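# Tuck chair under desk, park cart in yellow bay

## Task

Slide the office chair fully beneath the desk so it ends upright with every wheel on the floor; park the utility cart inside the yellow taped bay so that all four wheels sit within the tape and none touch it; keep the desk near its starting spot, with its load still on top and nothing overhanging its edges; the robot must not topple or finish leaning; finally release whatever it holds and back away.

## Robot and tools

Robot: TidyBot++, a wheeled base (0.54 m long, 0.50 m wide, 0.38 m tall) on four powered casters, carrying one seven-joint arm with a two-finger gripper. The shoulder sits 0.12 m ahead of the base centre, 0.68 m up. Arm segments: upper arm 0.42 m, forearm 0.31 m, hand 0.31 m. Cameras: base_camera (fixed on the base, looking forward and down) and wrist_camera (on the hand, looking where it points). The arm begins folded, hand pointing down, poking up to 0.08 m past the base front.

Frames: base frame has its origin on the floor below the base centre, x ahead, y to the left, z up, in metres. hand_pose is reported there: the point between the finger pads, its z axis along the fingers, its y axis the opening direction. The odometry frame equals the base frame at the scene start; base_odometry reports x, y in metres and heading in rad (left positive, -3.142 to 3.142). It only counts wheel rotation, so slip looks like travel and drift builds up. base_tilt gives degrees, forward and right positive.

move: one action plus optional cameras and blocking.
- base: an object with any of translate_m (offset ahead, -2 to 2 m, forward positive), strafe_m (sideways offset, -2 to 2 m, left positive), rotate_rad (turn offset, -6.3 to 6.3 rad, counter-clockwise positive). All are relative to the base's pose when the command begins; translate and strafe together give one straight drive.
- joints: absolute angles by name: joint_1_rad (any angle; positive is clockwise from above, opposite to heading), joint_2_rad -2.249 to 2.249 (shoulder, 0 is upright, positive leans forward), joint_3_rad (any angle), joint_4_rad -2.579 to 2.579 (elbow, 0 straight, negative bends forward when joint_3 is 3.14), joint_5_rad (any), joint_6_rad -2.099 to 2.099 (wrist), joint_7_rad (any; 1.57 with hand down opens fingers left/right), gripper_pos 0 (open, ~85 mm gap) to 1 (closed, squeezing hard). Continuous joints go the short way; turn more in steps under half a turn.
- target: one list of seven numbers [x, y, z, qw, qx, qy, qz], an absolute hand pose in the base frame, metres then quaternion. With target, joints may only contain gripper_pos.
- speeds: caps for this action only: translate_m and strafe_m 0.05 to 0.5 m/s (give one for a combined drive), rotate_rad 0.1 to 1.57 rad/s.
- cameras: list of base_camera, wrist_camera or all; [] gives none.
- blocking: true/omitted returns when everything is at rest; false returns in about 0.5 s while motion continues. A later move overrides only what it names.
An action lasts at most 15 s; base drives time out after 14 s. Unknown keys make a call invalid; out-of-range values get it refused, and a refusal or an unplanned stop cancels the remaining move, wait and finished_scene calls of that reply.

wait: seconds from 0 to 10, plus cameras; returns state and images, early once motions settle. stop: brakes all running motions (cameras optional). zoom_image: camera name and region [x0, y0, x1, y1] in pixels (max 504x504) of that camera's latest image; base_camera is 644x364, wrist_camera 644x476. finished_scene: scene number; ends the scene for good, so the goal must hold without the robot.

Result lines: move says done or the worst status. base_status, joint_status, hand_status: done, moving, off_target (rested away from target, maybe still pushing), stopped, contact_stop, time_out, not_followed (a safety check withheld joint targets; also 'joint command not followed' or 'pose unreachable' with 'cause:'), torque_fault, limit_stop_at_motor_heat. hand_target is where the joints' targets would put the hand. motor_effort is percent of max torque, peak in brackets. on_its_own lists uncommanded behaviour. 'ARM HIT' flags the arm striking the base or itself. MOTOR HOT appears from 60 °C; at 75 °C the arm goes limp for 30 to 60 s. The pictures line gives image order.

Accuracy: targets usually land within about 3 cm; to correct, shift the last target by (wanted minus reported hand_pose). To hold a hand still, resend hand_target, not hand_pose. Loads make the arm sag; don't command a loaded joint to its current reading. Small repeat steps may not move a stuck joint.

Cautions: approach anything, including things you mean to push, at low speed; touching at driving pace counts as a hit. The arm neither slows nor avoids obstacles and keeps pushing once blocked; a blocked base pushes until it times out. If the arm snags on something around 0.6 m up or higher while the base moves, or reaches far out or swings while extended, the robot can tip; pulling the arm in or backing off rights it. Excess joint torque (104.5 N m for joints 1 to 4, 51.3 for 5 to 7) freezes the arm for 10 s. Avoid drops, releasing moving parts, slams, very hard pushes, overloading the gripper, and leaving anything tipped. Scenes after the first are the ones that count; the first may be skipped. Faster robot completion is better.

Each tool is called after "Call:" in YAML: its name, and indented under it one key for each argument.

## Session

Call:
move:

Call:
move:
  base: {"rotate_rad":1.0}

Call:
move:
  base: {"rotate_rad":1.0}

Call:
move:
  base: {"rotate_rad":1.0}

Call:
move:
  base: {"rotate_rad":1.0}

Call:
move:
  base: {"rotate_rad":1.0}

Scene clock: 0.00 s.
Motor temperatures (°C): [31 34 27 29 39 47 40]
base_odometry: x=+0.000 y=+0.000 heading=+0.000
base_tilt: forward=+0.4 right=-0.2
base_status: not commanded
joint_positions: joint_1_rad=-0.045 joint_2_rad=-0.358 joint_3_rad=+3.189 joint_4_rad=-2.513 joint_5_rad=+0.022 joint_6_rad=-0.921 joint_7_rad=+1.551 gripper_pos=+0.000
joint_status: not commanded
motor_effort: joint_1_rad=+0 joint_2_rad=-1 joint_3_rad=+0 joint_4_rad=+15 joint_5_rad=-1 joint_6_rad=+1 joint_7_rad=+0
hand_pose: x=+0.2547 y=-0.0026 z=+0.5920 quat_wxyz=(+0.001, +0.999, -0.003, +0.033) (m; base frame)
hand_target: x=+0.2546 y=-0.0026 z=+0.5919 quat_wxyz=(+0.001, +0.999, -0.003, +0.033) (m; base frame)
hand_status: not commanded
pictures: base_camera, wrist_camera
camera_calibration:
wrist_camera: T_world_to_cam=[[-0.00107719, -0.999987, -0.00500201, -0.000101024], [-0.999356, 0.00125593, -0.0358699, 0.328711], [0.0358757, 0.00496014, -0.999344, 0.719834], [0, 0, 0, 1]] pos_world=[0.302674, -0.00408434, 0.731152]

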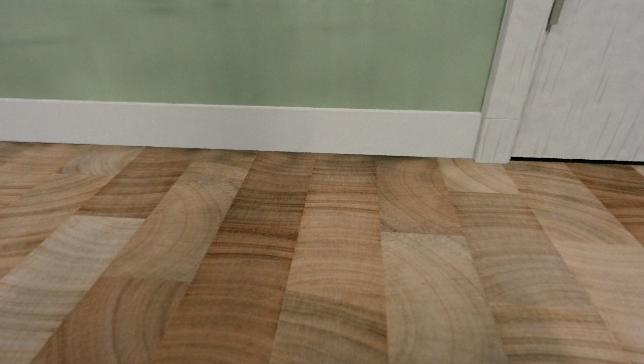

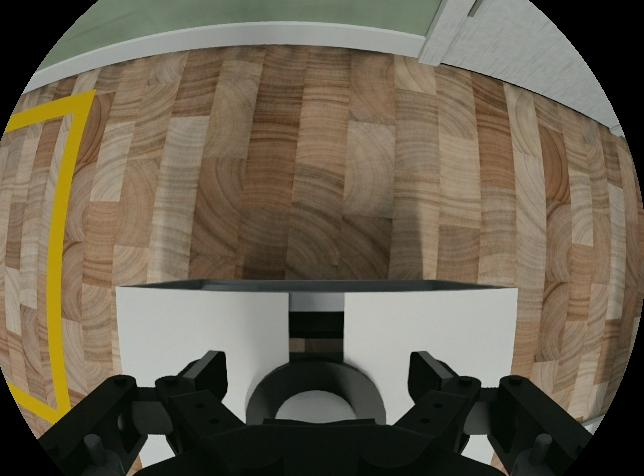

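Scene clock: 1.90 s.
Motor temperatures (°C): [31 34 27 29 39 47 40]
move: done
base_odometry: x=+0.000 y=+0.000 heading=+1.000
base_tilt: forward=+0.4 right=-0.2
base_status: done
joint_positions: joint_1_rad=-0.045 joint_2_rad=-0.358 joint_3_rad=+3.189 joint_4_rad=-2.513 joint_5_rad=+0.022 joint_6_rad=-0.921 joint_7_rad=+1.551 gripper_pos=+0.000
joint_status: not commanded
motor_effort: joint_1_rad=+0(1) joint_2_rad=-1(2) joint_3_rad=+0(1) joint_4_rad=+15(16) joint_5_rad=-1(2) joint_6_rad=+1(1) joint_7_rad=+0(0)
hand_pose: x=+0.2547 y=-0.0026 z=+0.5920 quat_wxyz=(+0.001, +0.999, -0.003, +0.033) (m; base frame)
hand_target: x=+0.2546 y=-0.0026 z=+0.5919 quat_wxyz=(+0.001, +0.999, -0.003, +0.033) (m; base frame)
hand_status: not commanded
pictures: base_camera, wrist_camera
camera_calibration:
wrist_camera: T_world_to_cam=[[-0.00107719, -0.999987, -0.00500201, -0.000101024], [-0.999356, 0.00125593, -0.0358699, 0.328711], [0.0358757, 0.00496014, -0.999344, 0.719834], [0, 0, 0, 1]] pos_world=[0.302674, -0.00408434, 0.731152]

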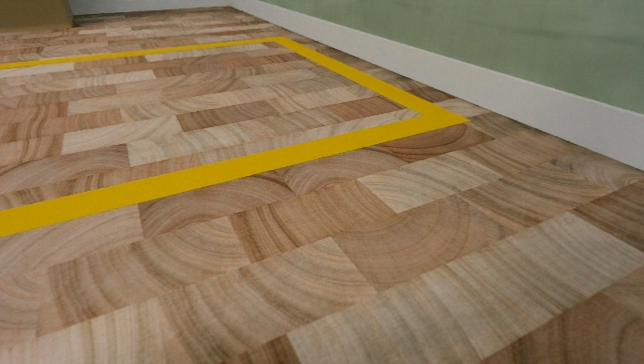

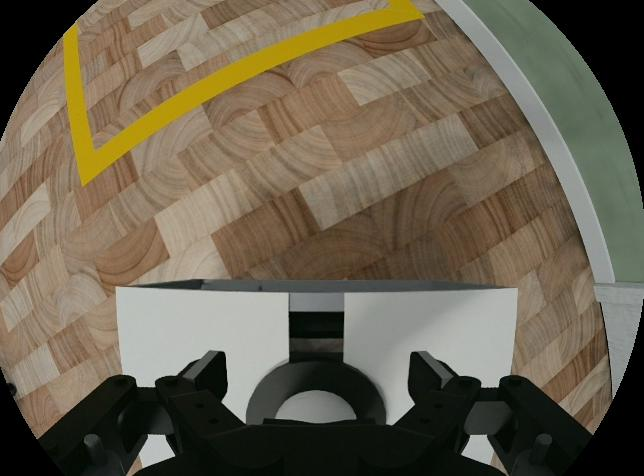

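Scene clock: 3.80 s.
Motor temperatures (°C): [31 34 27 29 39 47 40]
move: done
base_odometry: x=+0.000 y=+0.000 heading=+1.999
base_tilt: forward=+0.4 right=-0.2
base_status: done
joint_positions: joint_1_rad=-0.045 joint_2_rad=-0.358 joint_3_rad=+3.189 joint_4_rad=-2.513 joint_5_rad=+0.022 joint_6_rad=-0.921 joint_7_rad=+1.551 gripper_pos=+0.000
joint_status: not commanded
motor_effort: joint_1_rad=+0(1) joint_2_rad=-1(2) joint_3_rad=+0(1) joint_4_rad=+15(15) joint_5_rad=-1(2) joint_6_rad=+1(1) joint_7_rad=+0(0)
hand_pose: x=+0.2547 y=-0.0026 z=+0.5920 quat_wxyz=(+0.001, +0.999, -0.003, +0.033) (m; base frame)
hand_target: x=+0.2546 y=-0.0026 z=+0.5919 quat_wxyz=(+0.001, +0.999, -0.003, +0.033) (m; base frame)
hand_status: not commanded
pictures: base_camera, wrist_camera
camera_calibration:
wrist_camera: T_world_to_cam=[[-0.00107719, -0.999987, -0.00500201, -0.000101024], [-0.999356, 0.00125593, -0.0358699, 0.328711], [0.0358757, 0.00496014, -0.999344, 0.719834], [0, 0, 0, 1]] pos_world=[0.302674, -0.00408434, 0.731152]

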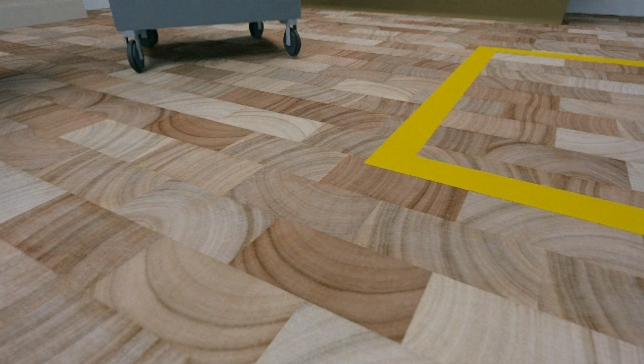

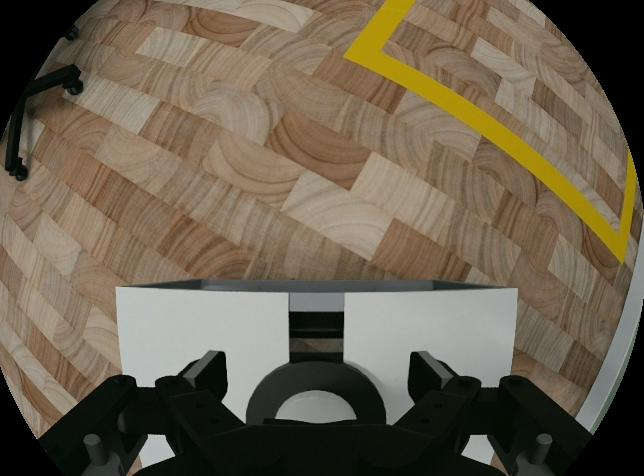

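Scene clock: 5.70 s.
Motor temperatures (°C): [31 34 26 29 39 47 40]
move: done
base_odometry: x=+0.000 y=+0.000 heading=+2.999
base_tilt: forward=+0.4 right=-0.2
base_status: done
joint_positions: joint_1_rad=-0.045 joint_2_rad=-0.358 joint_3_rad=+3.189 joint_4_rad=-2.513 joint_5_rad=+0.022 joint_6_rad=-0.921 joint_7_rad=+1.551 gripper_pos=+0.000
joint_status: not commanded
motor_effort: joint_1_rad=+0(1) joint_2_rad=-1(2) joint_3_rad=+0(1) joint_4_rad=+15(15) joint_5_rad=-1(2) joint_6_rad=+1(1) joint_7_rad=+0(0)
hand_pose: x=+0.2547 y=-0.0026 z=+0.5920 quat_wxyz=(+0.001, +0.999, -0.003, +0.033) (m; base frame)
hand_target: x=+0.2546 y=-0.0026 z=+0.5919 quat_wxyz=(+0.001, +0.999, -0.003, +0.033) (m; base frame)
hand_status: not commanded
pictures: base_camera, wrist_camera
camera_calibration:
wrist_camera: T_world_to_cam=[[-0.00107719, -0.999987, -0.00500201, -0.000101024], [-0.999356, 0.00125593, -0.0358699, 0.328711], [0.0358757, 0.00496014, -0.999344, 0.719834], [0, 0, 0, 1]] pos_world=[0.302674, -0.00408434, 0.731152]

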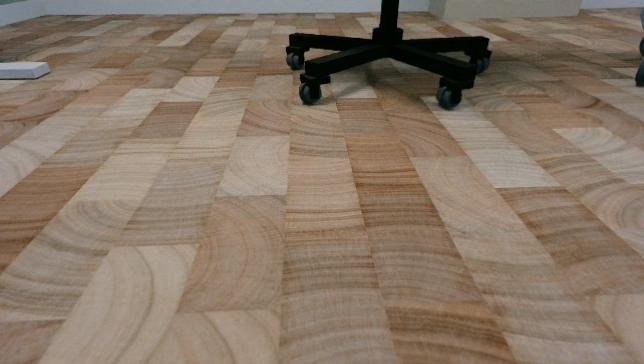

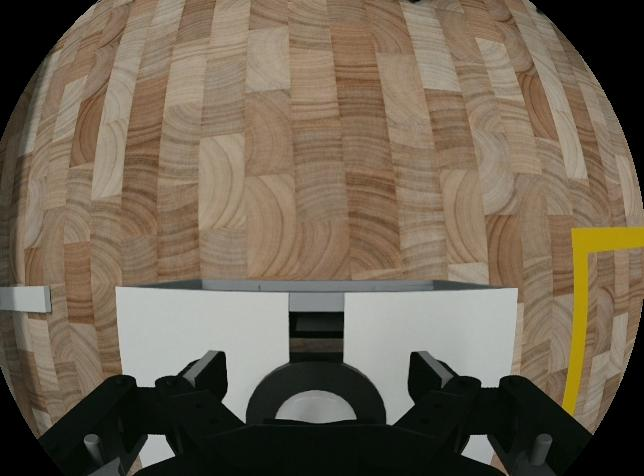

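Scene clock: 7.60 s.
Motor temperatures (°C): [31 34 26 29 39 47 40]
move: done
base_odometry: x=+0.000 y=+0.000 heading=-2.285
base_tilt: forward=+0.4 right=-0.2
base_status: done
joint_positions: joint_1_rad=-0.045 joint_2_rad=-0.358 joint_3_rad=+3.189 joint_4_rad=-2.513 joint_5_rad=+0.022 joint_6_rad=-0.921 joint_7_rad=+1.551 gripper_pos=+0.000
joint_status: not commanded
motor_effort: joint_1_rad=+0(1) joint_2_rad=-1(2) joint_3_rad=+0(1) joint_4_rad=+15(16) joint_5_rad=-1(2) joint_6_rad=+1(1) joint_7_rad=+0(0)
hand_pose: x=+0.2547 y=-0.0026 z=+0.5920 quat_wxyz=(+0.001, +0.999, -0.003, +0.033) (m; base frame)
hand_target: x=+0.2546 y=-0.0026 z=+0.5919 quat_wxyz=(+0.001, +0.999, -0.003, +0.033) (m; base frame)
hand_status: not commanded
pictures: base_camera, wrist_camera
camera_calibration:
wrist_camera: T_world_to_cam=[[-0.00107719, -0.999987, -0.00500201, -0.000101024], [-0.999356, 0.00125593, -0.0358699, 0.328711], [0.0358757, 0.00496014, -0.999344, 0.719834], [0, 0, 0, 1]] pos_world=[0.302674, -0.00408434, 0.731152]

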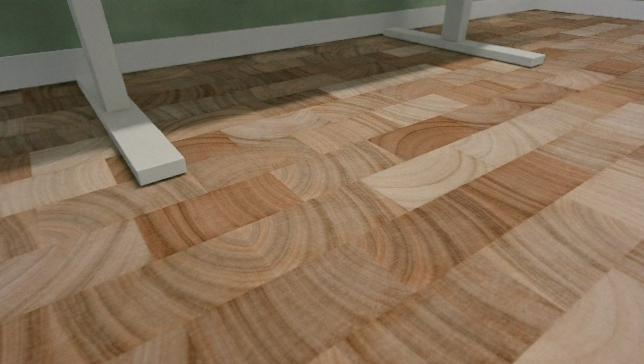

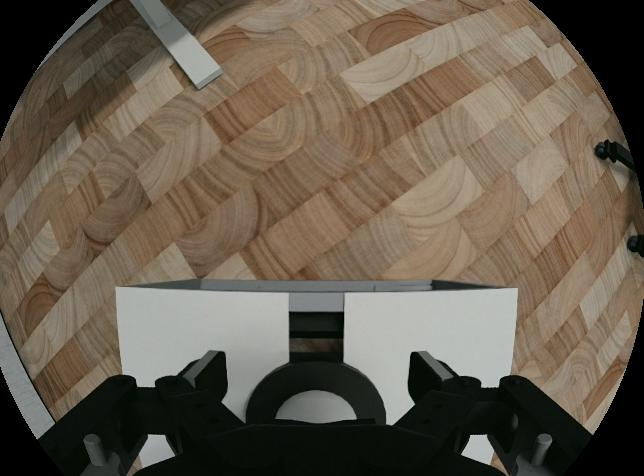

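Scene clock: 9.50 s.
Motor temperatures (°C): [31 34 26 29 39 47 40]
move: done
base_odometry: x=+0.000 y=+0.000 heading=-1.285
base_tilt: forward=+0.4 right=-0.2
base_status: done
joint_positions: joint_1_rad=-0.045 joint_2_rad=-0.358 joint_3_rad=+3.189 joint_4_rad=-2.513 joint_5_rad=+0.022 joint_6_rad=-0.921 joint_7_rad=+1.551 gripper_pos=+0.000
joint_status: not commanded
motor_effort: joint_1_rad=+0(1) joint_2_rad=-1(2) joint_3_rad=+0(1) joint_4_rad=+15(15) joint_5_rad=-1(2) joint_6_rad=+1(1) joint_7_rad=+0(0)
hand_pose: x=+0.2547 y=-0.0026 z=+0.5920 quat_wxyz=(+0.001, +0.999, -0.003, +0.033) (m; base frame)
hand_target: x=+0.2546 y=-0.0026 z=+0.5919 quat_wxyz=(+0.001, +0.999, -0.003, +0.033) (m; base frame)
hand_status: not commanded
pictures: base_camera, wrist_camera
camera_calibration:
wrist_camera: T_world_to_cam=[[-0.00107719, -0.999987, -0.00500201, -0.000101024], [-0.999356, 0.00125593, -0.0358699, 0.328711], [0.0358757, 0.00496014, -0.999344, 0.719834], [0, 0, 0, 1]] pos_world=[0.302674, -0.00408434, 0.731152]

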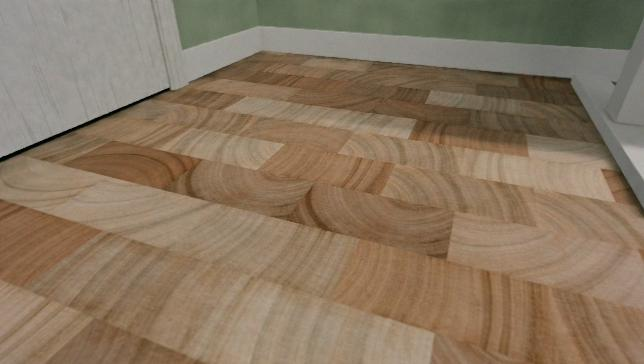

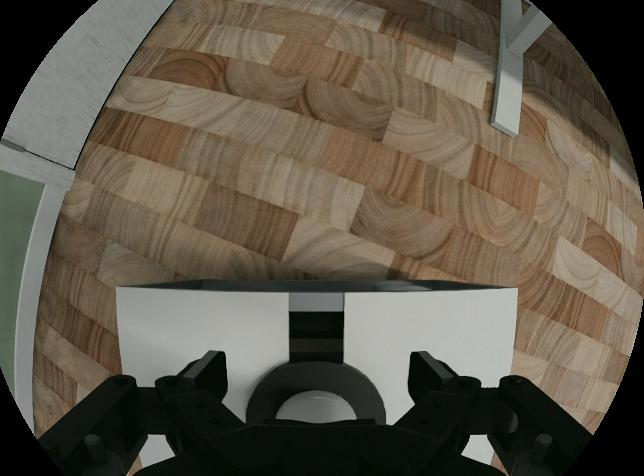

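Call:
move:
  base: {"rotate_rad":-2.8}
  joints: {"joint_6_rad":0.3}

Call:
move:
  base: {"rotate_rad":0.85}

Call:
move:
  base: {"rotate_rad":0.85}
  cameras: ["wrist_camera"]

Scene clock: 13.47 s.
Motor temperatures (°C): [31 34 26 29 39 47 40]
move: done
base_odometry: x=+0.000 y=+0.000 heading=+2.198
base_tilt: forward=+0.4 right=-0.2
base_status: done
joint_positions: joint_1_rad=-0.045 joint_2_rad=-0.358 joint_3_rad=+3.189 joint_4_rad=-2.509 joint_5_rad=+0.022 joint_6_rad=+0.234 joint_7_rad=+1.551 gripper_pos=+0.000
joint_status: all done
motor_effort: joint_1_rad=+0(2) joint_2_rad=-6(7) joint_3_rad=+0(2) joint_4_rad=+19(20) joint_5_rad=+0(2) joint_6_rad=+8(9) joint_7_rad=+0(0)
hand_pose: x=+0.5279 y=+0.0015 z=+0.7982 quat_wxyz=(-0.009, +0.818, -0.002, +0.575) (m; base frame)
hand_target: x=+0.5331 y=+0.0016 z=+0.8151 quat_wxyz=(-0.009, +0.800, -0.002, +0.600) (m; base frame)
hand_status: not commanded
pictures: base_camera, wrist_camera
camera_calibration:
wrist_camera: T_world_to_cam=[[0.0142536, -0.999804, -0.0137422, 0.00421664], [-0.366874, 0.00755572, -0.93024, 0.98912], [0.930161, 0.0183009, -0.366694, -0.0610499], [0, 0, 0, 1]] pos_world=[0.419608, -0.00214043, 0.89779]

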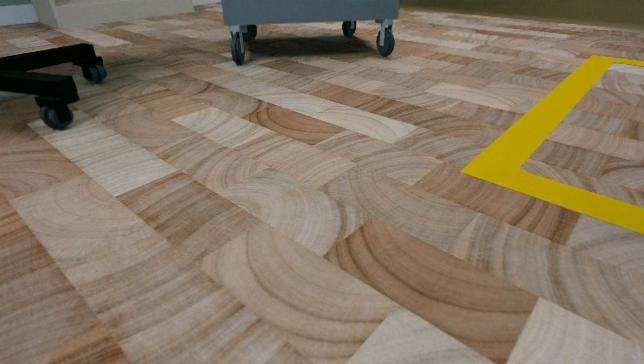

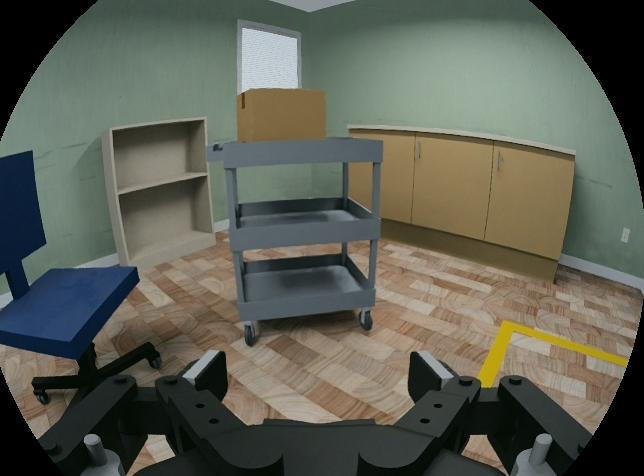

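Scene clock: 15.27 s.
Motor temperatures (°C): [31 34 26 29 39 47 40]
move: done
base_odometry: x=+0.000 y=+0.000 heading=+3.048
base_tilt: forward=+0.4 right=-0.2
base_status: done
joint_positions: joint_1_rad=-0.045 joint_2_rad=-0.358 joint_3_rad=+3.189 joint_4_rad=-2.509 joint_5_rad=+0.022 joint_6_rad=+0.234 joint_7_rad=+1.551 gripper_pos=+0.000
joint_status: not commanded
motor_effort: joint_1_rad=+0(1) joint_2_rad=-6(7) joint_3_rad=+0(2) joint_4_rad=+19(20) joint_5_rad=-1(2) joint_6_rad=+9(9) joint_7_rad=+0(0)
hand_pose: x=+0.5279 y=+0.0015 z=+0.7982 quat_wxyz=(-0.009, +0.818, -0.002, +0.575) (m; base frame)
hand_target: x=+0.5331 y=+0.0016 z=+0.8151 quat_wxyz=(-0.009, +0.800, -0.002, +0.600) (m; base frame)
hand_status: not commanded
pictures: base_camera, wrist_camera
camera_calibration:
wrist_camera: T_world_to_cam=[[0.0142546, -0.999804, -0.0137421, 0.00421637], [-0.366817, 0.00755643, -0.930262, 0.989126], [0.930184, 0.0183013, -0.366638, -0.0611064], [0, 0, 0, 1]] pos_world=[0.419609, -0.0021404, 0.897801]

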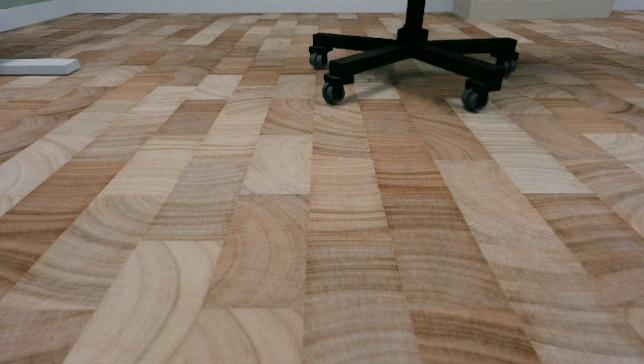

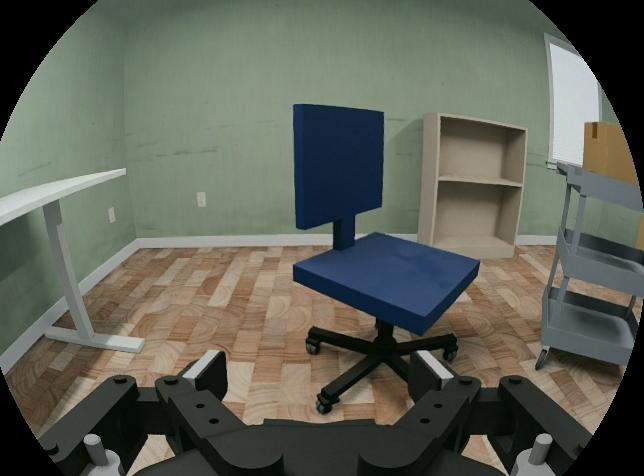

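Scene clock: 17.07 s.
Motor temperatures (°C): [31 34 26 29 39 47 40]
move: done
base_odometry: x=+0.000 y=+0.000 heading=-2.386
base_tilt: forward=+0.4 right=-0.2
base_status: done
joint_positions: joint_1_rad=-0.045 joint_2_rad=-0.358 joint_3_rad=+3.189 joint_4_rad=-2.509 joint_5_rad=+0.022 joint_6_rad=+0.234 joint_7_rad=+1.551 gripper_pos=+0.000
joint_status: not commanded
motor_effort: joint_1_rad=+0(2) joint_2_rad=-6(6) joint_3_rad=+1(2) joint_4_rad=+19(20) joint_5_rad=-1(2) joint_6_rad=+8(9) joint_7_rad=+0(1)
hand_pose: x=+0.5279 y=+0.0016 z=+0.7982 quat_wxyz=(-0.009, +0.818, -0.002, +0.575) (m; base frame)
hand_target: x=+0.5331 y=+0.0016 z=+0.8151 quat_wxyz=(-0.009, +0.800, -0.002, +0.600) (m; base frame)
hand_status: not commanded
pictures: wrist_camera
camera_calibration:
wrist_camera: T_world_to_cam=[[0.0143731, -0.999802, -0.0137421, 0.0042021], [-0.366762, 0.00751403, -0.930285, 0.989133], [0.930204, 0.0184111, -0.366581, -0.0611626], [0, 0, 0, 1]] pos_world=[0.419609, -0.00210503, 0.897812]

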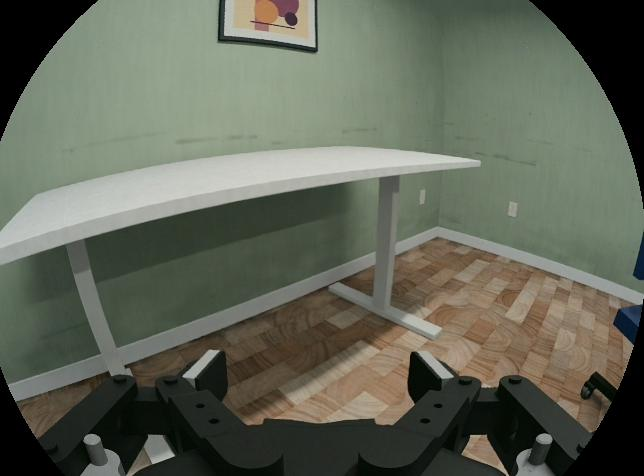

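Call:
move:
  base: {"rotate_rad":-1.577}
  cameras: []

Call:
move:
  base: {"translate_m":0.17,"strafe_m":0.88}

Scene clock: 20.30 s.
Motor temperatures (°C): [31 34 26 29 39 47 40]
move: done
base_odometry: x=+0.000 y=+0.000 heading=+2.321
base_tilt: forward=+0.4 right=-0.2
base_status: done
joint_positions: joint_1_rad=-0.046 joint_2_rad=-0.358 joint_3_rad=+3.189 joint_4_rad=-2.509 joint_5_rad=+0.022 joint_6_rad=+0.234 joint_7_rad=+1.551 gripper_pos=+0.000
joint_status: not commanded
motor_effort: joint_1_rad=+0(1) joint_2_rad=-6(7) joint_3_rad=+0(2) joint_4_rad=+20(20) joint_5_rad=-1(2) joint_6_rad=+8(9) joint_7_rad=+0(1)
hand_pose: x=+0.5279 y=+0.0018 z=+0.7982 quat_wxyz=(-0.009, +0.818, -0.002, +0.575) (m; base frame)
hand_target: x=+0.5331 y=+0.0016 z=+0.8151 quat_wxyz=(-0.009, +0.800, -0.002, +0.600) (m; base frame)
hand_status: not commanded
pictures: none
No camera images: "cameras" was empty.

Scene clock: 23.20 s.
Motor temperatures (°C): [31 34 26 29 39 47 40]
move: done
base_odometry: x=-0.760 y=-0.476 heading=+2.320
base_tilt: forward=+0.4 right=-0.2
base_status: done
joint_positions: joint_1_rad=-0.046 joint_2_rad=-0.358 joint_3_rad=+3.189 joint_4_rad=-2.509 joint_5_rad=+0.022 joint_6_rad=+0.234 joint_7_rad=+1.551 gripper_pos=+0.000
joint_status: not commanded
motor_effort: joint_1_rad=+0(1) joint_2_rad=-6(7) joint_3_rad=+0(2) joint_4_rad=+20(20) joint_5_rad=-1(2) joint_6_rad=+8(9) joint_7_rad=+0(0)
hand_pose: x=+0.5279 y=+0.0018 z=+0.7982 quat_wxyz=(-0.009, +0.818, -0.002, +0.575) (m; base frame)
hand_target: x=+0.5331 y=+0.0016 z=+0.8151 quat_wxyz=(-0.009, +0.800, -0.002, +0.600) (m; base frame)
hand_status: not commanded
pictures: base_camera, wrist_camera
camera_calibration:
wrist_camera: T_world_to_cam=[[0.0148424, -0.999796, -0.0137213, 0.00413172], [-0.366594, 0.00732602, -0.930352, 0.989154], [0.930262, 0.0188388, -0.366411, -0.0613307], [0, 0, 0, 1]] pos_world=[0.419611, -0.00196029, 0.897846]

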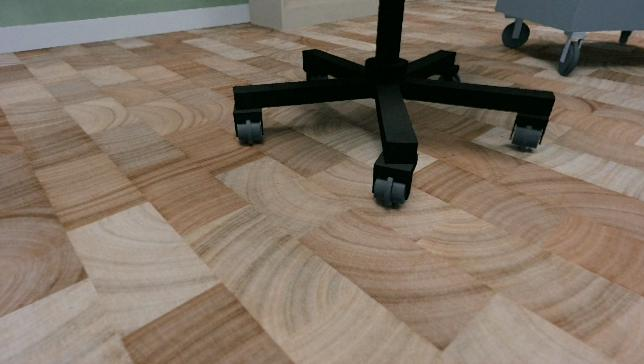

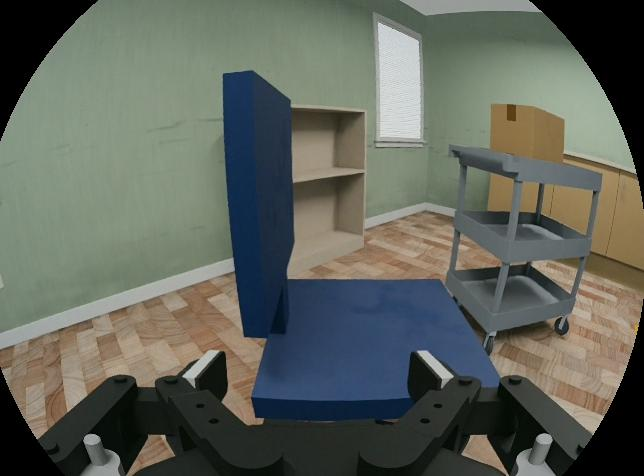

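Call:
move:
  target: [0.60, 0.10, 0.78, 0, 0.7071, 0, 0.7071]

Scene clock: 25.70 s.
Motor temperatures (°C): [31 34 26 29 39 47 40]
move: off_target
base_odometry: x=-0.760 y=-0.476 heading=+2.320
base_tilt: forward=+0.4 right=-0.2
base_status: not commanded
joint_positions: joint_1_rad=-0.532 joint_2_rad=+0.273 joint_3_rad=+3.186 joint_4_rad=-2.552 joint_5_rad=-0.466 joint_6_rad=+1.285 joint_7_rad=+1.637 gripper_pos=+0.000
joint_status: not commanded
motor_effort: joint_1_rad=+0(1) joint_2_rad=-20(21) joint_3_rad=+1(1) joint_4_rad=+11(20) joint_5_rad=+0(1) joint_6_rad=+8(9) joint_7_rad=+0(0)
hand_pose: x=+0.6157 y=+0.1155 z=+0.7895 quat_wxyz=(-0.038, +0.706, -0.007, +0.708) (m; base frame)
hand_target: x=+0.6092 y=+0.1054 z=+0.7925 quat_wxyz=(-0.006, +0.696, -0.006, +0.718) (m; base frame)
hand_status: off_target (0.024 m and 4.4 deg from the pose sent, 0.123 m and 19.9 deg at the start; a joint's target at an end of its range on 49 of 49 steps)
pictures: base_camera, wrist_camera
camera_calibration:
wrist_camera: T_world_to_cam=[[0.0499932, -0.997074, -0.0578201, 0.129257], [-0.0277177, 0.0564851, -0.998019, 0.851488], [0.998365, 0.0514968, -0.0248127, -0.46372], [0, 0, 0, 1]] pos_world=[0.480101, 0.104662, 0.845768]

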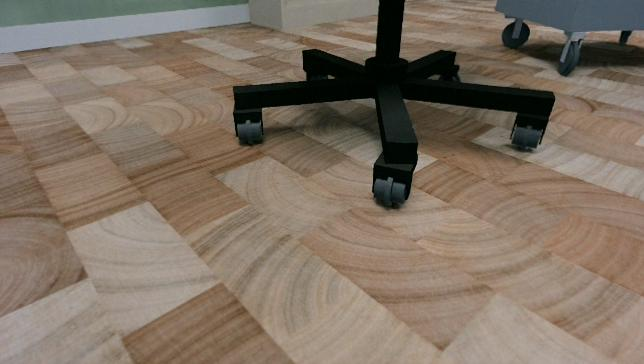

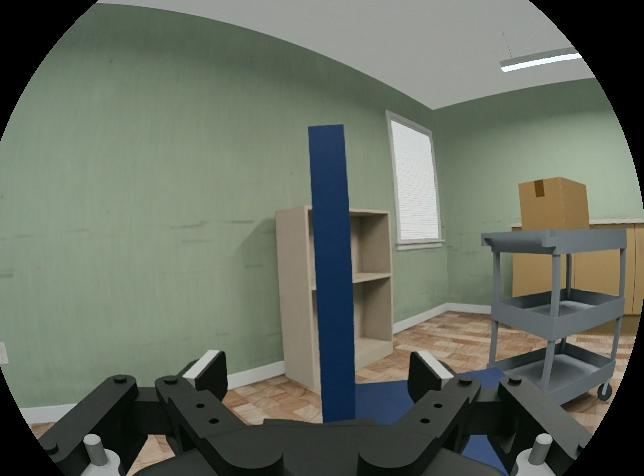

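Call:
move:
  base: {"translate_m":0.24,"strafe_m":-0.012}
  speeds: {"translate_m":0.15}

Scene clock: 28.00 s.
Motor temperatures (°C): [31 34 26 29 39 47 40]
move: done
base_odometry: x=-0.915 y=-0.292 heading=+2.321
base_tilt: forward=+0.4 right=-0.2
base_status: done
joint_positions: joint_1_rad=-0.535 joint_2_rad=+0.278 joint_3_rad=+3.184 joint_4_rad=-2.559 joint_5_rad=-0.468 joint_6_rad=+1.288 joint_7_rad=+1.638 gripper_pos=+0.000
joint_status: not commanded
motor_effort: joint_1_rad=+0(1) joint_2_rad=-20(22) joint_3_rad=+1(1) joint_4_rad=+11(12) joint_5_rad=+0(1) joint_6_rad=+9(9) joint_7_rad=+0(0)
hand_pose: x=+0.6140 y=+0.1162 z=+0.7853 quat_wxyz=(-0.037, +0.708, -0.004, +0.705) (m; base frame)
hand_target: x=+0.6092 y=+0.1054 z=+0.7925 quat_wxyz=(-0.006, +0.696, -0.006, +0.718) (m; base frame)
hand_status: not commanded
pictures: base_camera, wrist_camera
camera_calibration:
wrist_camera: T_world_to_cam=[[0.0516071, -0.997263, -0.0529491, 0.125043], [-0.0353983, 0.0511597, -0.998063, 0.852563], [0.99804, 0.0533815, -0.0326612, -0.456012], [0, 0, 0, 1]] pos_world=[0.478844, 0.105427, 0.842638]

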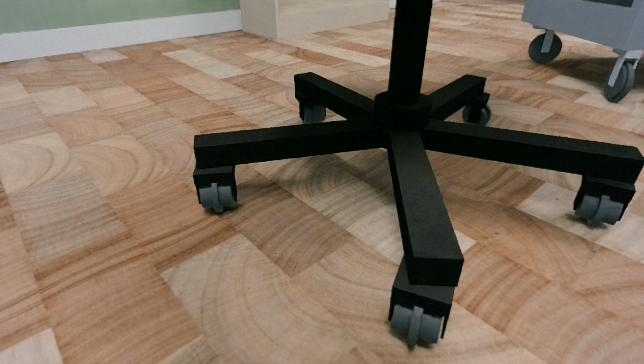

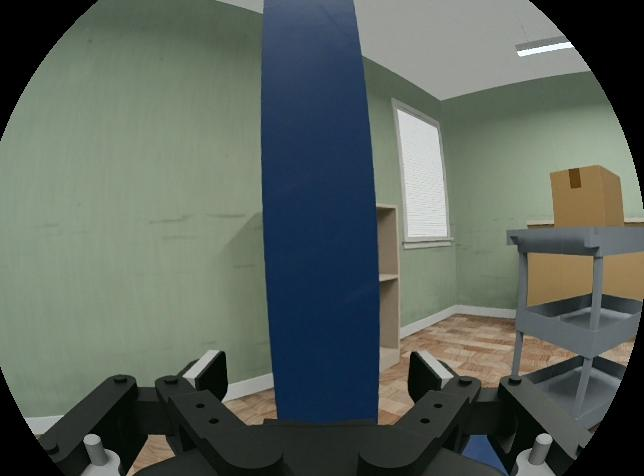

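Call:
move:
  base: {"translate_m":0.02}
  speeds: {"translate_m":0.05}
  cameras: []

Call:
move:
  joints: {"gripper_pos":0.7}

Scene clock: 28.93 s.
Motor temperatures (°C): [31 34 26 29 39 47 40]
move: done
base_odometry: x=-0.928 y=-0.277 heading=+2.321
base_tilt: forward=+0.4 right=-0.2
base_status: done
joint_positions: joint_1_rad=-0.536 joint_2_rad=+0.278 joint_3_rad=+3.183 joint_4_rad=-2.560 joint_5_rad=-0.469 joint_6_rad=+1.289 joint_7_rad=+1.638 gripper_pos=+0.000
joint_status: not commanded
motor_effort: joint_1_rad=+0(2) joint_2_rad=-20(23) joint_3_rad=+0(2) joint_4_rad=+10(12) joint_5_rad=+0(1) joint_6_rad=+9(9) joint_7_rad=+0(0)
hand_pose: x=+0.6137 y=+0.1166 z=+0.7850 quat_wxyz=(-0.037, +0.709, -0.004, +0.705) (m; base frame)
hand_target: x=+0.6092 y=+0.1054 z=+0.7925 quat_wxyz=(-0.006, +0.696, -0.006, +0.718) (m; base frame)
hand_status: not commanded
pictures: none
No camera images: "cameras" was empty.

Scene clock: 29.87 s.
Motor temperatures (°C): [31 34 26 29 39 47 40]
move: off_target
base_odometry: x=-0.928 y=-0.277 heading=+2.321
base_tilt: forward=+0.4 right=-0.2
base_status: not commanded
joint_positions: joint_1_rad=-0.536 joint_2_rad=+0.278 joint_3_rad=+3.183 joint_4_rad=-2.573 joint_5_rad=-0.493 joint_6_rad=+1.309 joint_7_rad=+1.673 gripper_pos=+0.547
joint_status: gripper_pos off_target (ended at +0.547, target +0.700)
motor_effort: joint_1_rad=-1(5) joint_2_rad=-19(20) joint_3_rad=-1(6) joint_4_rad=+11(15) joint_5_rad=+1(6) joint_6_rad=+8(9) joint_7_rad=-3(5)
hand_pose: x=+0.6103 y=+0.1069 z=+0.7855 quat_wxyz=(-0.016, +0.707, -0.001, +0.707) (m; base frame)
hand_target: x=+0.6092 y=+0.1054 z=+0.7925 quat_wxyz=(-0.006, +0.696, -0.006, +0.718) (m; base frame)
hand_status: not commanded
pictures: base_camera, wrist_camera
camera_calibration:
wrist_camera: T_world_to_cam=[[0.0276, -0.999446, -0.0186069, 0.103866], [-0.0287895, 0.0178115, -0.999427, 0.853691], [0.999204, 0.0281198, -0.0282819, -0.453276], [0, 0, 0, 1]] pos_world=[0.474626, 0.101349, 0.842315]

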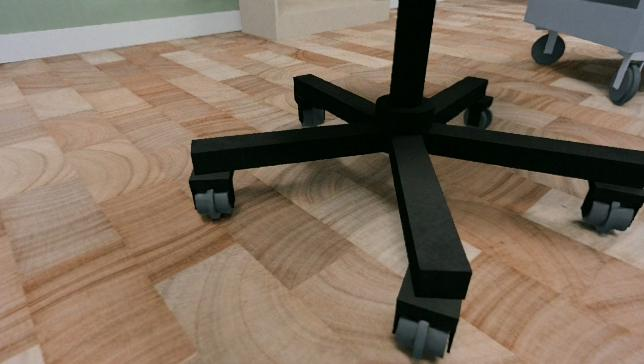

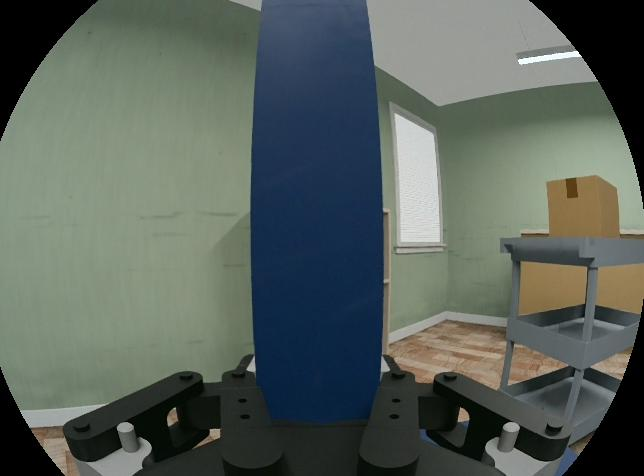

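Call:
move:
  base: {"translate_m":0.116,"strafe_m":0.266,"rotate_rad":-0.4}
  speeds: {"strafe_m":0.13,"rotate_rad":0.18}

Call:
move:
  base: {"translate_m":0.117,"strafe_m":0.264,"rotate_rad":-0.4}
  speeds: {"strafe_m":0.13,"rotate_rad":0.18}

Scene clock: 33.17 s.
Motor temperatures (°C): [31 34 26 29 39 47 40]
move: done
base_odometry: x=-1.202 y=-0.374 heading=+1.920
base_tilt: forward=+0.4 right=-0.2
base_status: done
joint_positions: joint_1_rad=-0.558 joint_2_rad=+0.276 joint_3_rad=+3.157 joint_4_rad=-2.579 joint_5_rad=-0.493 joint_6_rad=+1.315 joint_7_rad=+1.674 gripper_pos=+0.550
joint_status: not commanded
motor_effort: joint_1_rad=+3(8) joint_2_rad=-20(21) joint_3_rad=+3(7) joint_4_rad=+10(15) joint_5_rad=-5(9) joint_6_rad=+8(9) joint_7_rad=-6(6)
hand_pose: x=+0.6030 y=+0.1279 z=+0.7854 quat_wxyz=(-0.034, +0.707, +0.014, +0.707) (m; base frame)
hand_target: x=+0.6092 y=+0.1054 z=+0.7925 quat_wxyz=(-0.006, +0.696, -0.006, +0.718) (m; base frame)
hand_status: not commanded
pictures: base_camera, wrist_camera
camera_calibration:
wrist_camera: T_world_to_cam=[[0.0739282, -0.997027, -0.0217024, 0.099203], [-0.0300854, 0.0195223, -0.999357, 0.8535], [0.99681, 0.0745336, -0.0285527, -0.450884], [0, 0, 0, 1]] pos_world=[0.467789, 0.115852, 0.84223]

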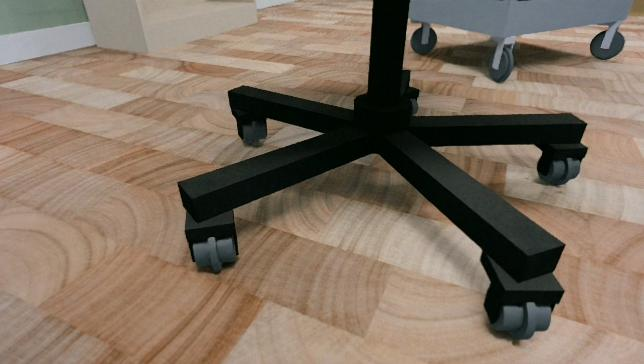

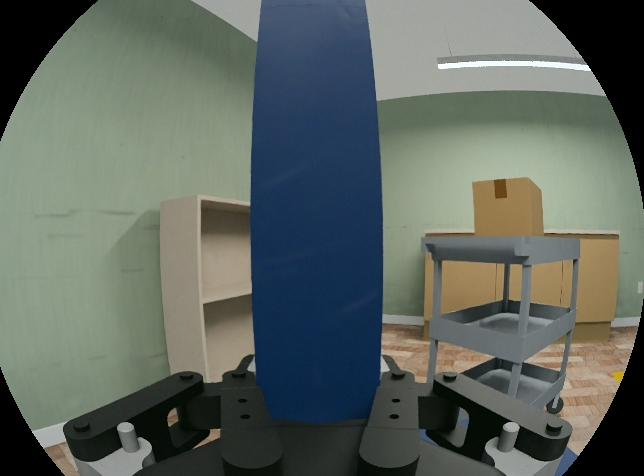

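Scene clock: 36.03 s.
Motor temperatures (°C): [31 34 26 29 39 47 40]
move: done
base_odometry: x=-1.490 y=-0.354 heading=+1.519
base_tilt: forward=+0.4 right=-0.3
base_status: done
joint_positions: joint_1_rad=-0.578 joint_2_rad=+0.276 joint_3_rad=+3.138 joint_4_rad=-2.579 joint_5_rad=-0.493 joint_6_rad=+1.318 joint_7_rad=+1.678 gripper_pos=+0.554
joint_status: not commanded
motor_effort: joint_1_rad=+7(12) joint_2_rad=-21(21) joint_3_rad=+6(10) joint_4_rad=+10(15) joint_5_rad=-8(14) joint_6_rad=+8(10) joint_7_rad=-6(7)
hand_pose: x=+0.5982 y=+0.1457 z=+0.7854 quat_wxyz=(-0.047, +0.706, +0.027, +0.706) (m; base frame)
hand_target: x=+0.6092 y=+0.1054 z=+0.7925 quat_wxyz=(-0.006, +0.696, -0.006, +0.718) (m; base frame)
hand_status: not commanded
pictures: base_camera, wrist_camera
camera_calibration:
wrist_camera: T_world_to_cam=[[0.111458, -0.993501, -0.0230652, 0.0954291], [-0.0308675, 0.0197375, -0.999329, 0.853472], [0.99329, 0.112096, -0.028467, -0.45083], [0, 0, 0, 1]] pos_world=[0.463513, 0.1285, 0.842266]

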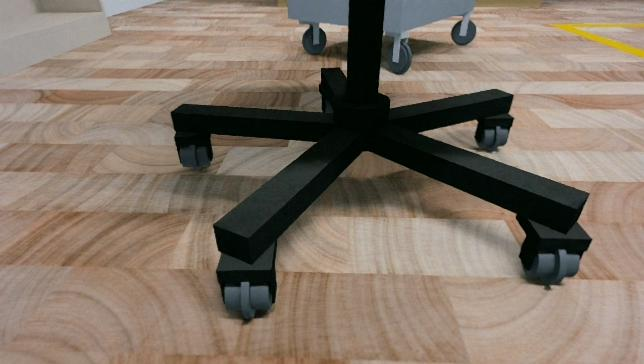

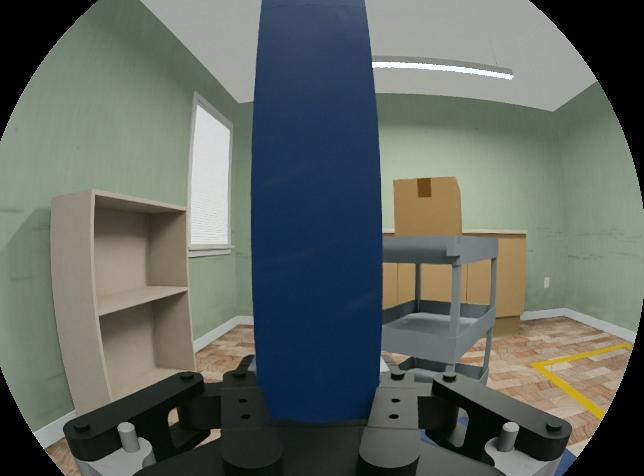

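Call:
move:
  base: {"translate_m":0.122,"strafe_m":0.25,"rotate_rad":-0.4}
  speeds: {"strafe_m":0.13,"rotate_rad":0.18}

Call:
move:
  base: {"translate_m":0.136,"strafe_m":0.245,"rotate_rad":-0.4}
  speeds: {"strafe_m":0.13,"rotate_rad":0.18}

Call:
move:
  base: {"translate_m":0.148,"strafe_m":0.237,"rotate_rad":-0.4}
  speeds: {"strafe_m":0.13,"rotate_rad":0.18}

Scene clock: 38.90 s.
Motor temperatures (°C): [31 34 26 29 39 47 40]
move: done
base_odometry: x=-1.734 y=-0.219 heading=+1.119
base_tilt: forward=+0.4 right=-0.3
base_status: done
joint_positions: joint_1_rad=-0.603 joint_2_rad=+0.277 joint_3_rad=+3.120 joint_4_rad=-2.576 joint_5_rad=-0.489 joint_6_rad=+1.318 joint_7_rad=+1.680 gripper_pos=+0.554
joint_status: not commanded
motor_effort: joint_1_rad=+13(16) joint_2_rad=-21(22) joint_3_rad=+11(14) joint_4_rad=+10(15) joint_5_rad=-15(18) joint_6_rad=+10(10) joint_7_rad=-7(7)
hand_pose: x=+0.5923 y=+0.1668 z=+0.7855 quat_wxyz=(-0.064, +0.706, +0.043, +0.705) (m; base frame)
hand_target: x=+0.6092 y=+0.1054 z=+0.7925 quat_wxyz=(-0.006, +0.696, -0.006, +0.718) (m; base frame)
hand_status: not commanded
pictures: base_camera, wrist_camera
camera_calibration:
wrist_camera: T_world_to_cam=[[0.156551, -0.987374, -0.024174, 0.0901958], [-0.0318205, 0.0194208, -0.999305, 0.853508], [0.987157, 0.157212, -0.0283784, -0.451337], [0, 0, 0, 1]] pos_world=[0.45858, 0.143437, 0.842287]

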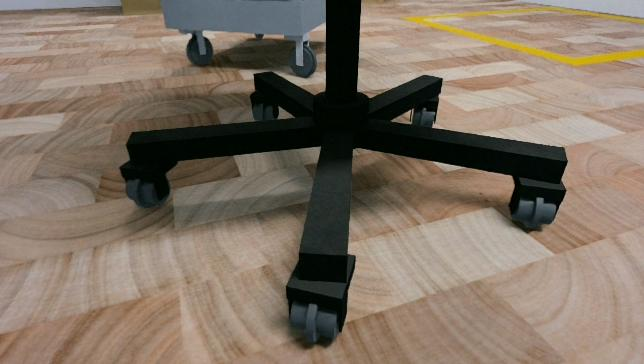

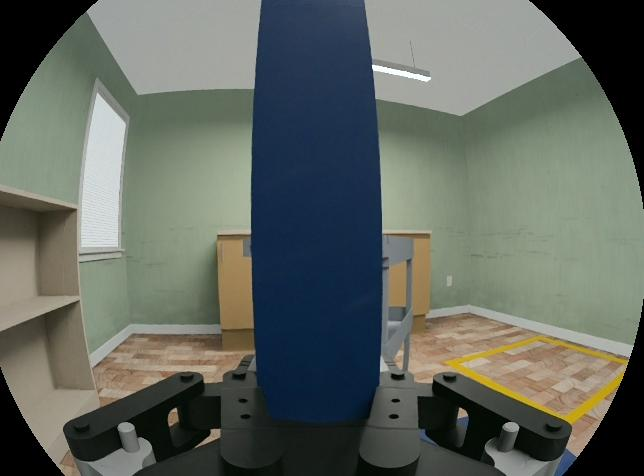

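Scene clock: 41.67 s.
Motor temperatures (°C): [31 34 26 29 39 47 40]
move: done
base_odometry: x=-1.895 y=+0.010 heading=+0.720
base_tilt: forward=+0.4 right=-0.3
base_status: done
joint_positions: joint_1_rad=-0.608 joint_2_rad=+0.283 joint_3_rad=+3.113 joint_4_rad=-2.569 joint_5_rad=-0.481 joint_6_rad=+1.319 joint_7_rad=+1.682 gripper_pos=+0.555
joint_status: not commanded
motor_effort: joint_1_rad=+12(17) joint_2_rad=-22(23) joint_3_rad=+10(14) joint_4_rad=+8(14) joint_5_rad=-16(19) joint_6_rad=+11(12) joint_7_rad=-6(7)
hand_pose: x=+0.5923 y=+0.1762 z=+0.7855 quat_wxyz=(-0.070, +0.704, +0.050, +0.705) (m; base frame)
hand_target: x=+0.6092 y=+0.1054 z=+0.7925 quat_wxyz=(-0.006, +0.696, -0.006, +0.718) (m; base frame)
hand_status: not commanded
pictures: base_camera, wrist_camera
camera_calibration:
wrist_camera: T_world_to_cam=[[0.176024, -0.984121, -0.0228229, 0.0863458], [-0.0301302, 0.0177877, -0.999388, 0.852754], [0.983925, 0.176604, -0.0265207, -0.455783], [0, 0, 0, 1]] pos_world=[0.458951, 0.150299, 0.842115]

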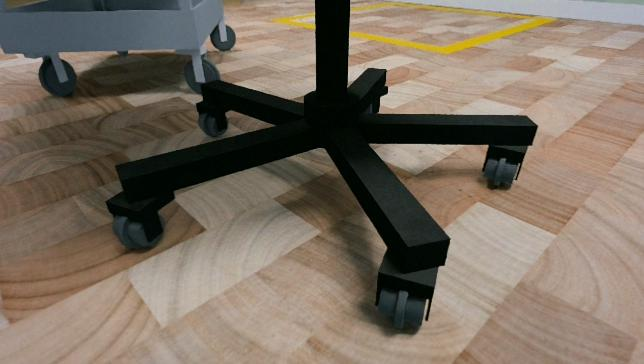

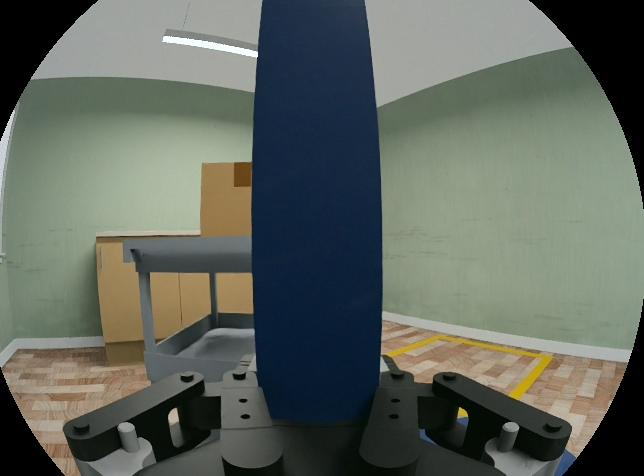

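Scene clock: 44.43 s.
Motor temperatures (°C): [31 34 26 29 39 47 40]
move: done
base_odometry: x=-1.940 y=+0.286 heading=+0.320
base_tilt: forward=+0.4 right=-0.3
base_status: done
joint_positions: joint_1_rad=-0.608 joint_2_rad=+0.285 joint_3_rad=+3.108 joint_4_rad=-2.566 joint_5_rad=-0.474 joint_6_rad=+1.319 joint_7_rad=+1.683 gripper_pos=+0.556
joint_status: not commanded
motor_effort: joint_1_rad=+13(17) joint_2_rad=-23(24) joint_3_rad=+12(15) joint_4_rad=+7(13) joint_5_rad=-18(20) joint_6_rad=+11(13) joint_7_rad=-5(7)
hand_pose: x=+0.5917 y=+0.1813 z=+0.7856 quat_wxyz=(-0.074, +0.704, +0.055, +0.704) (m; base frame)
hand_target: x=+0.6092 y=+0.1054 z=+0.7925 quat_wxyz=(-0.006, +0.696, -0.006, +0.718) (m; base frame)
hand_status: not commanded
pictures: base_camera, wrist_camera
camera_calibration:
wrist_camera: T_world_to_cam=[[0.188189, -0.981887, -0.0219565, 0.0831706], [-0.0294675, 0.0167009, -0.999426, 0.852517], [0.981691, 0.188728, -0.0257909, -0.457443], [0, 0, 0, 1]] pos_world=[0.458537, 0.153759, 0.842057]

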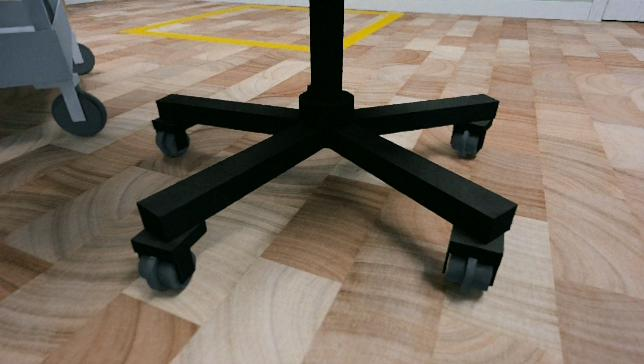

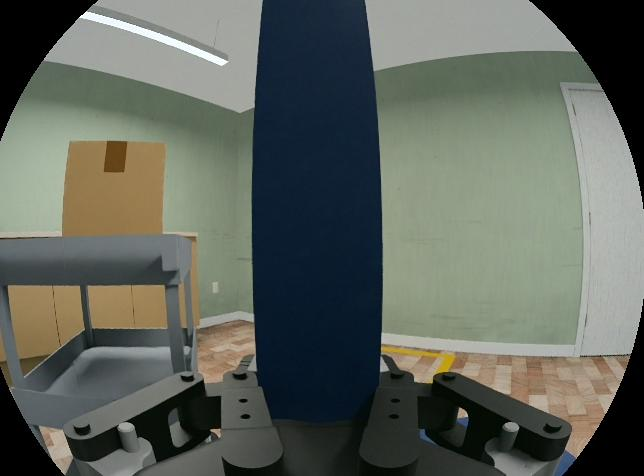

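Call:
move:
  base: {"translate_m":0.221,"strafe_m":0.128,"rotate_rad":-0.52}
  speeds: {"strafe_m":0.1,"rotate_rad":0.2}
  cameras: ["base_camera"]

Call:
move:
  base: {"translate_m":0.169,"strafe_m":-0.731}
  speeds: {"strafe_m":0.15}

Scene clock: 48.23 s.
Motor temperatures (°C): [31 34 26 29 39 47 40]
move: done
base_odometry: x=-1.770 y=+0.477 heading=-0.199
base_tilt: forward=+0.4 right=-0.3
base_status: done
joint_positions: joint_1_rad=-0.597 joint_2_rad=+0.295 joint_3_rad=+3.106 joint_4_rad=-2.555 joint_5_rad=-0.455 joint_6_rad=+1.319 joint_7_rad=+1.684 gripper_pos=+0.557
joint_status: not commanded
motor_effort: joint_1_rad=+9(19) joint_2_rad=-23(26) joint_3_rad=+8(17) joint_4_rad=+7(13) joint_5_rad=-14(23) joint_6_rad=+11(14) joint_7_rad=-4(5)
hand_pose: x=+0.5958 y=+0.1848 z=+0.7857 quat_wxyz=(-0.076, +0.702, +0.059, +0.706) (m; base frame)
hand_target: x=+0.6092 y=+0.1054 z=+0.7925 quat_wxyz=(-0.006, +0.696, -0.006, +0.718) (m; base frame)
hand_status: not commanded
pictures: base_camera

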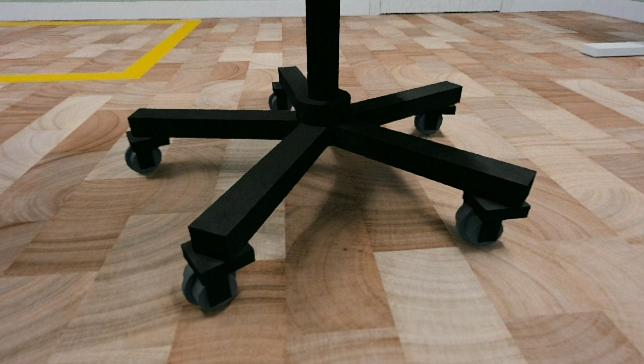

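Scene clock: 54.00 s.
Motor temperatures (°C): [31 34 26 29 39 47 40]
move: done
base_odometry: x=-1.749 y=-0.273 heading=-0.199
base_tilt: forward=+0.4 right=-0.2
base_status: done
joint_positions: joint_1_rad=-0.571 joint_2_rad=+0.296 joint_3_rad=+3.126 joint_4_rad=-2.556 joint_5_rad=-0.457 joint_6_rad=+1.319 joint_7_rad=+1.684 gripper_pos=+0.560
joint_status: not commanded
motor_effort: joint_1_rad=+4(17) joint_2_rad=-25(25) joint_3_rad=+4(14) joint_4_rad=+8(12) joint_5_rad=-6(17) joint_6_rad=+12(13) joint_7_rad=+0(5)
hand_pose: x=+0.6038 y=+0.1628 z=+0.7857 quat_wxyz=(-0.057, +0.703, +0.044, +0.708) (m; base frame)
hand_target: x=+0.6092 y=+0.1054 z=+0.7925 quat_wxyz=(-0.006, +0.696, -0.006, +0.718) (m; base frame)
hand_status: not commanded
pictures: base_camera, wrist_camera
camera_calibration:
wrist_camera: T_world_to_cam=[[0.149498, -0.988685, -0.012325, 0.0795819], [-0.0226689, 0.00903457, -0.999702, 0.850681], [0.988502, 0.149733, -0.0210617, -0.467322], [0, 0, 0, 1]] pos_world=[0.469335, 0.140969, 0.841566]

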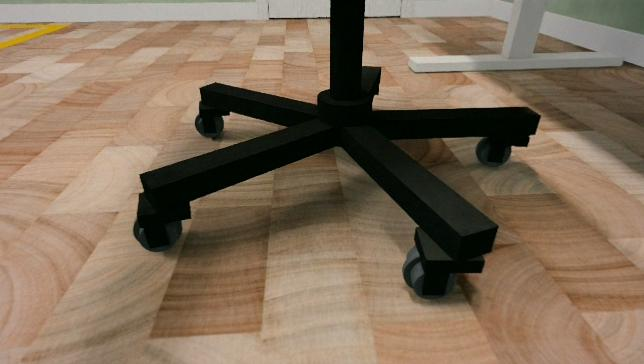

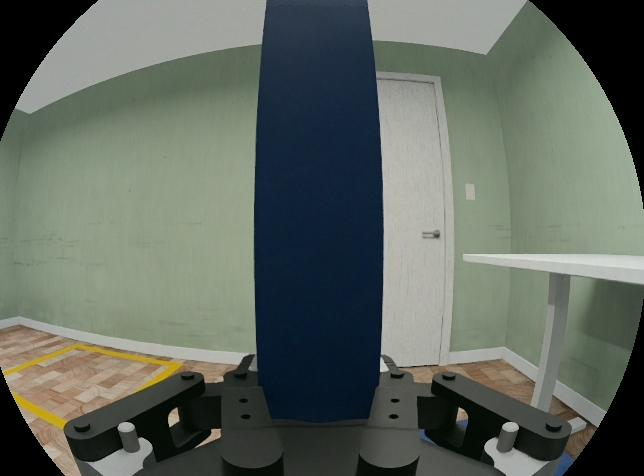

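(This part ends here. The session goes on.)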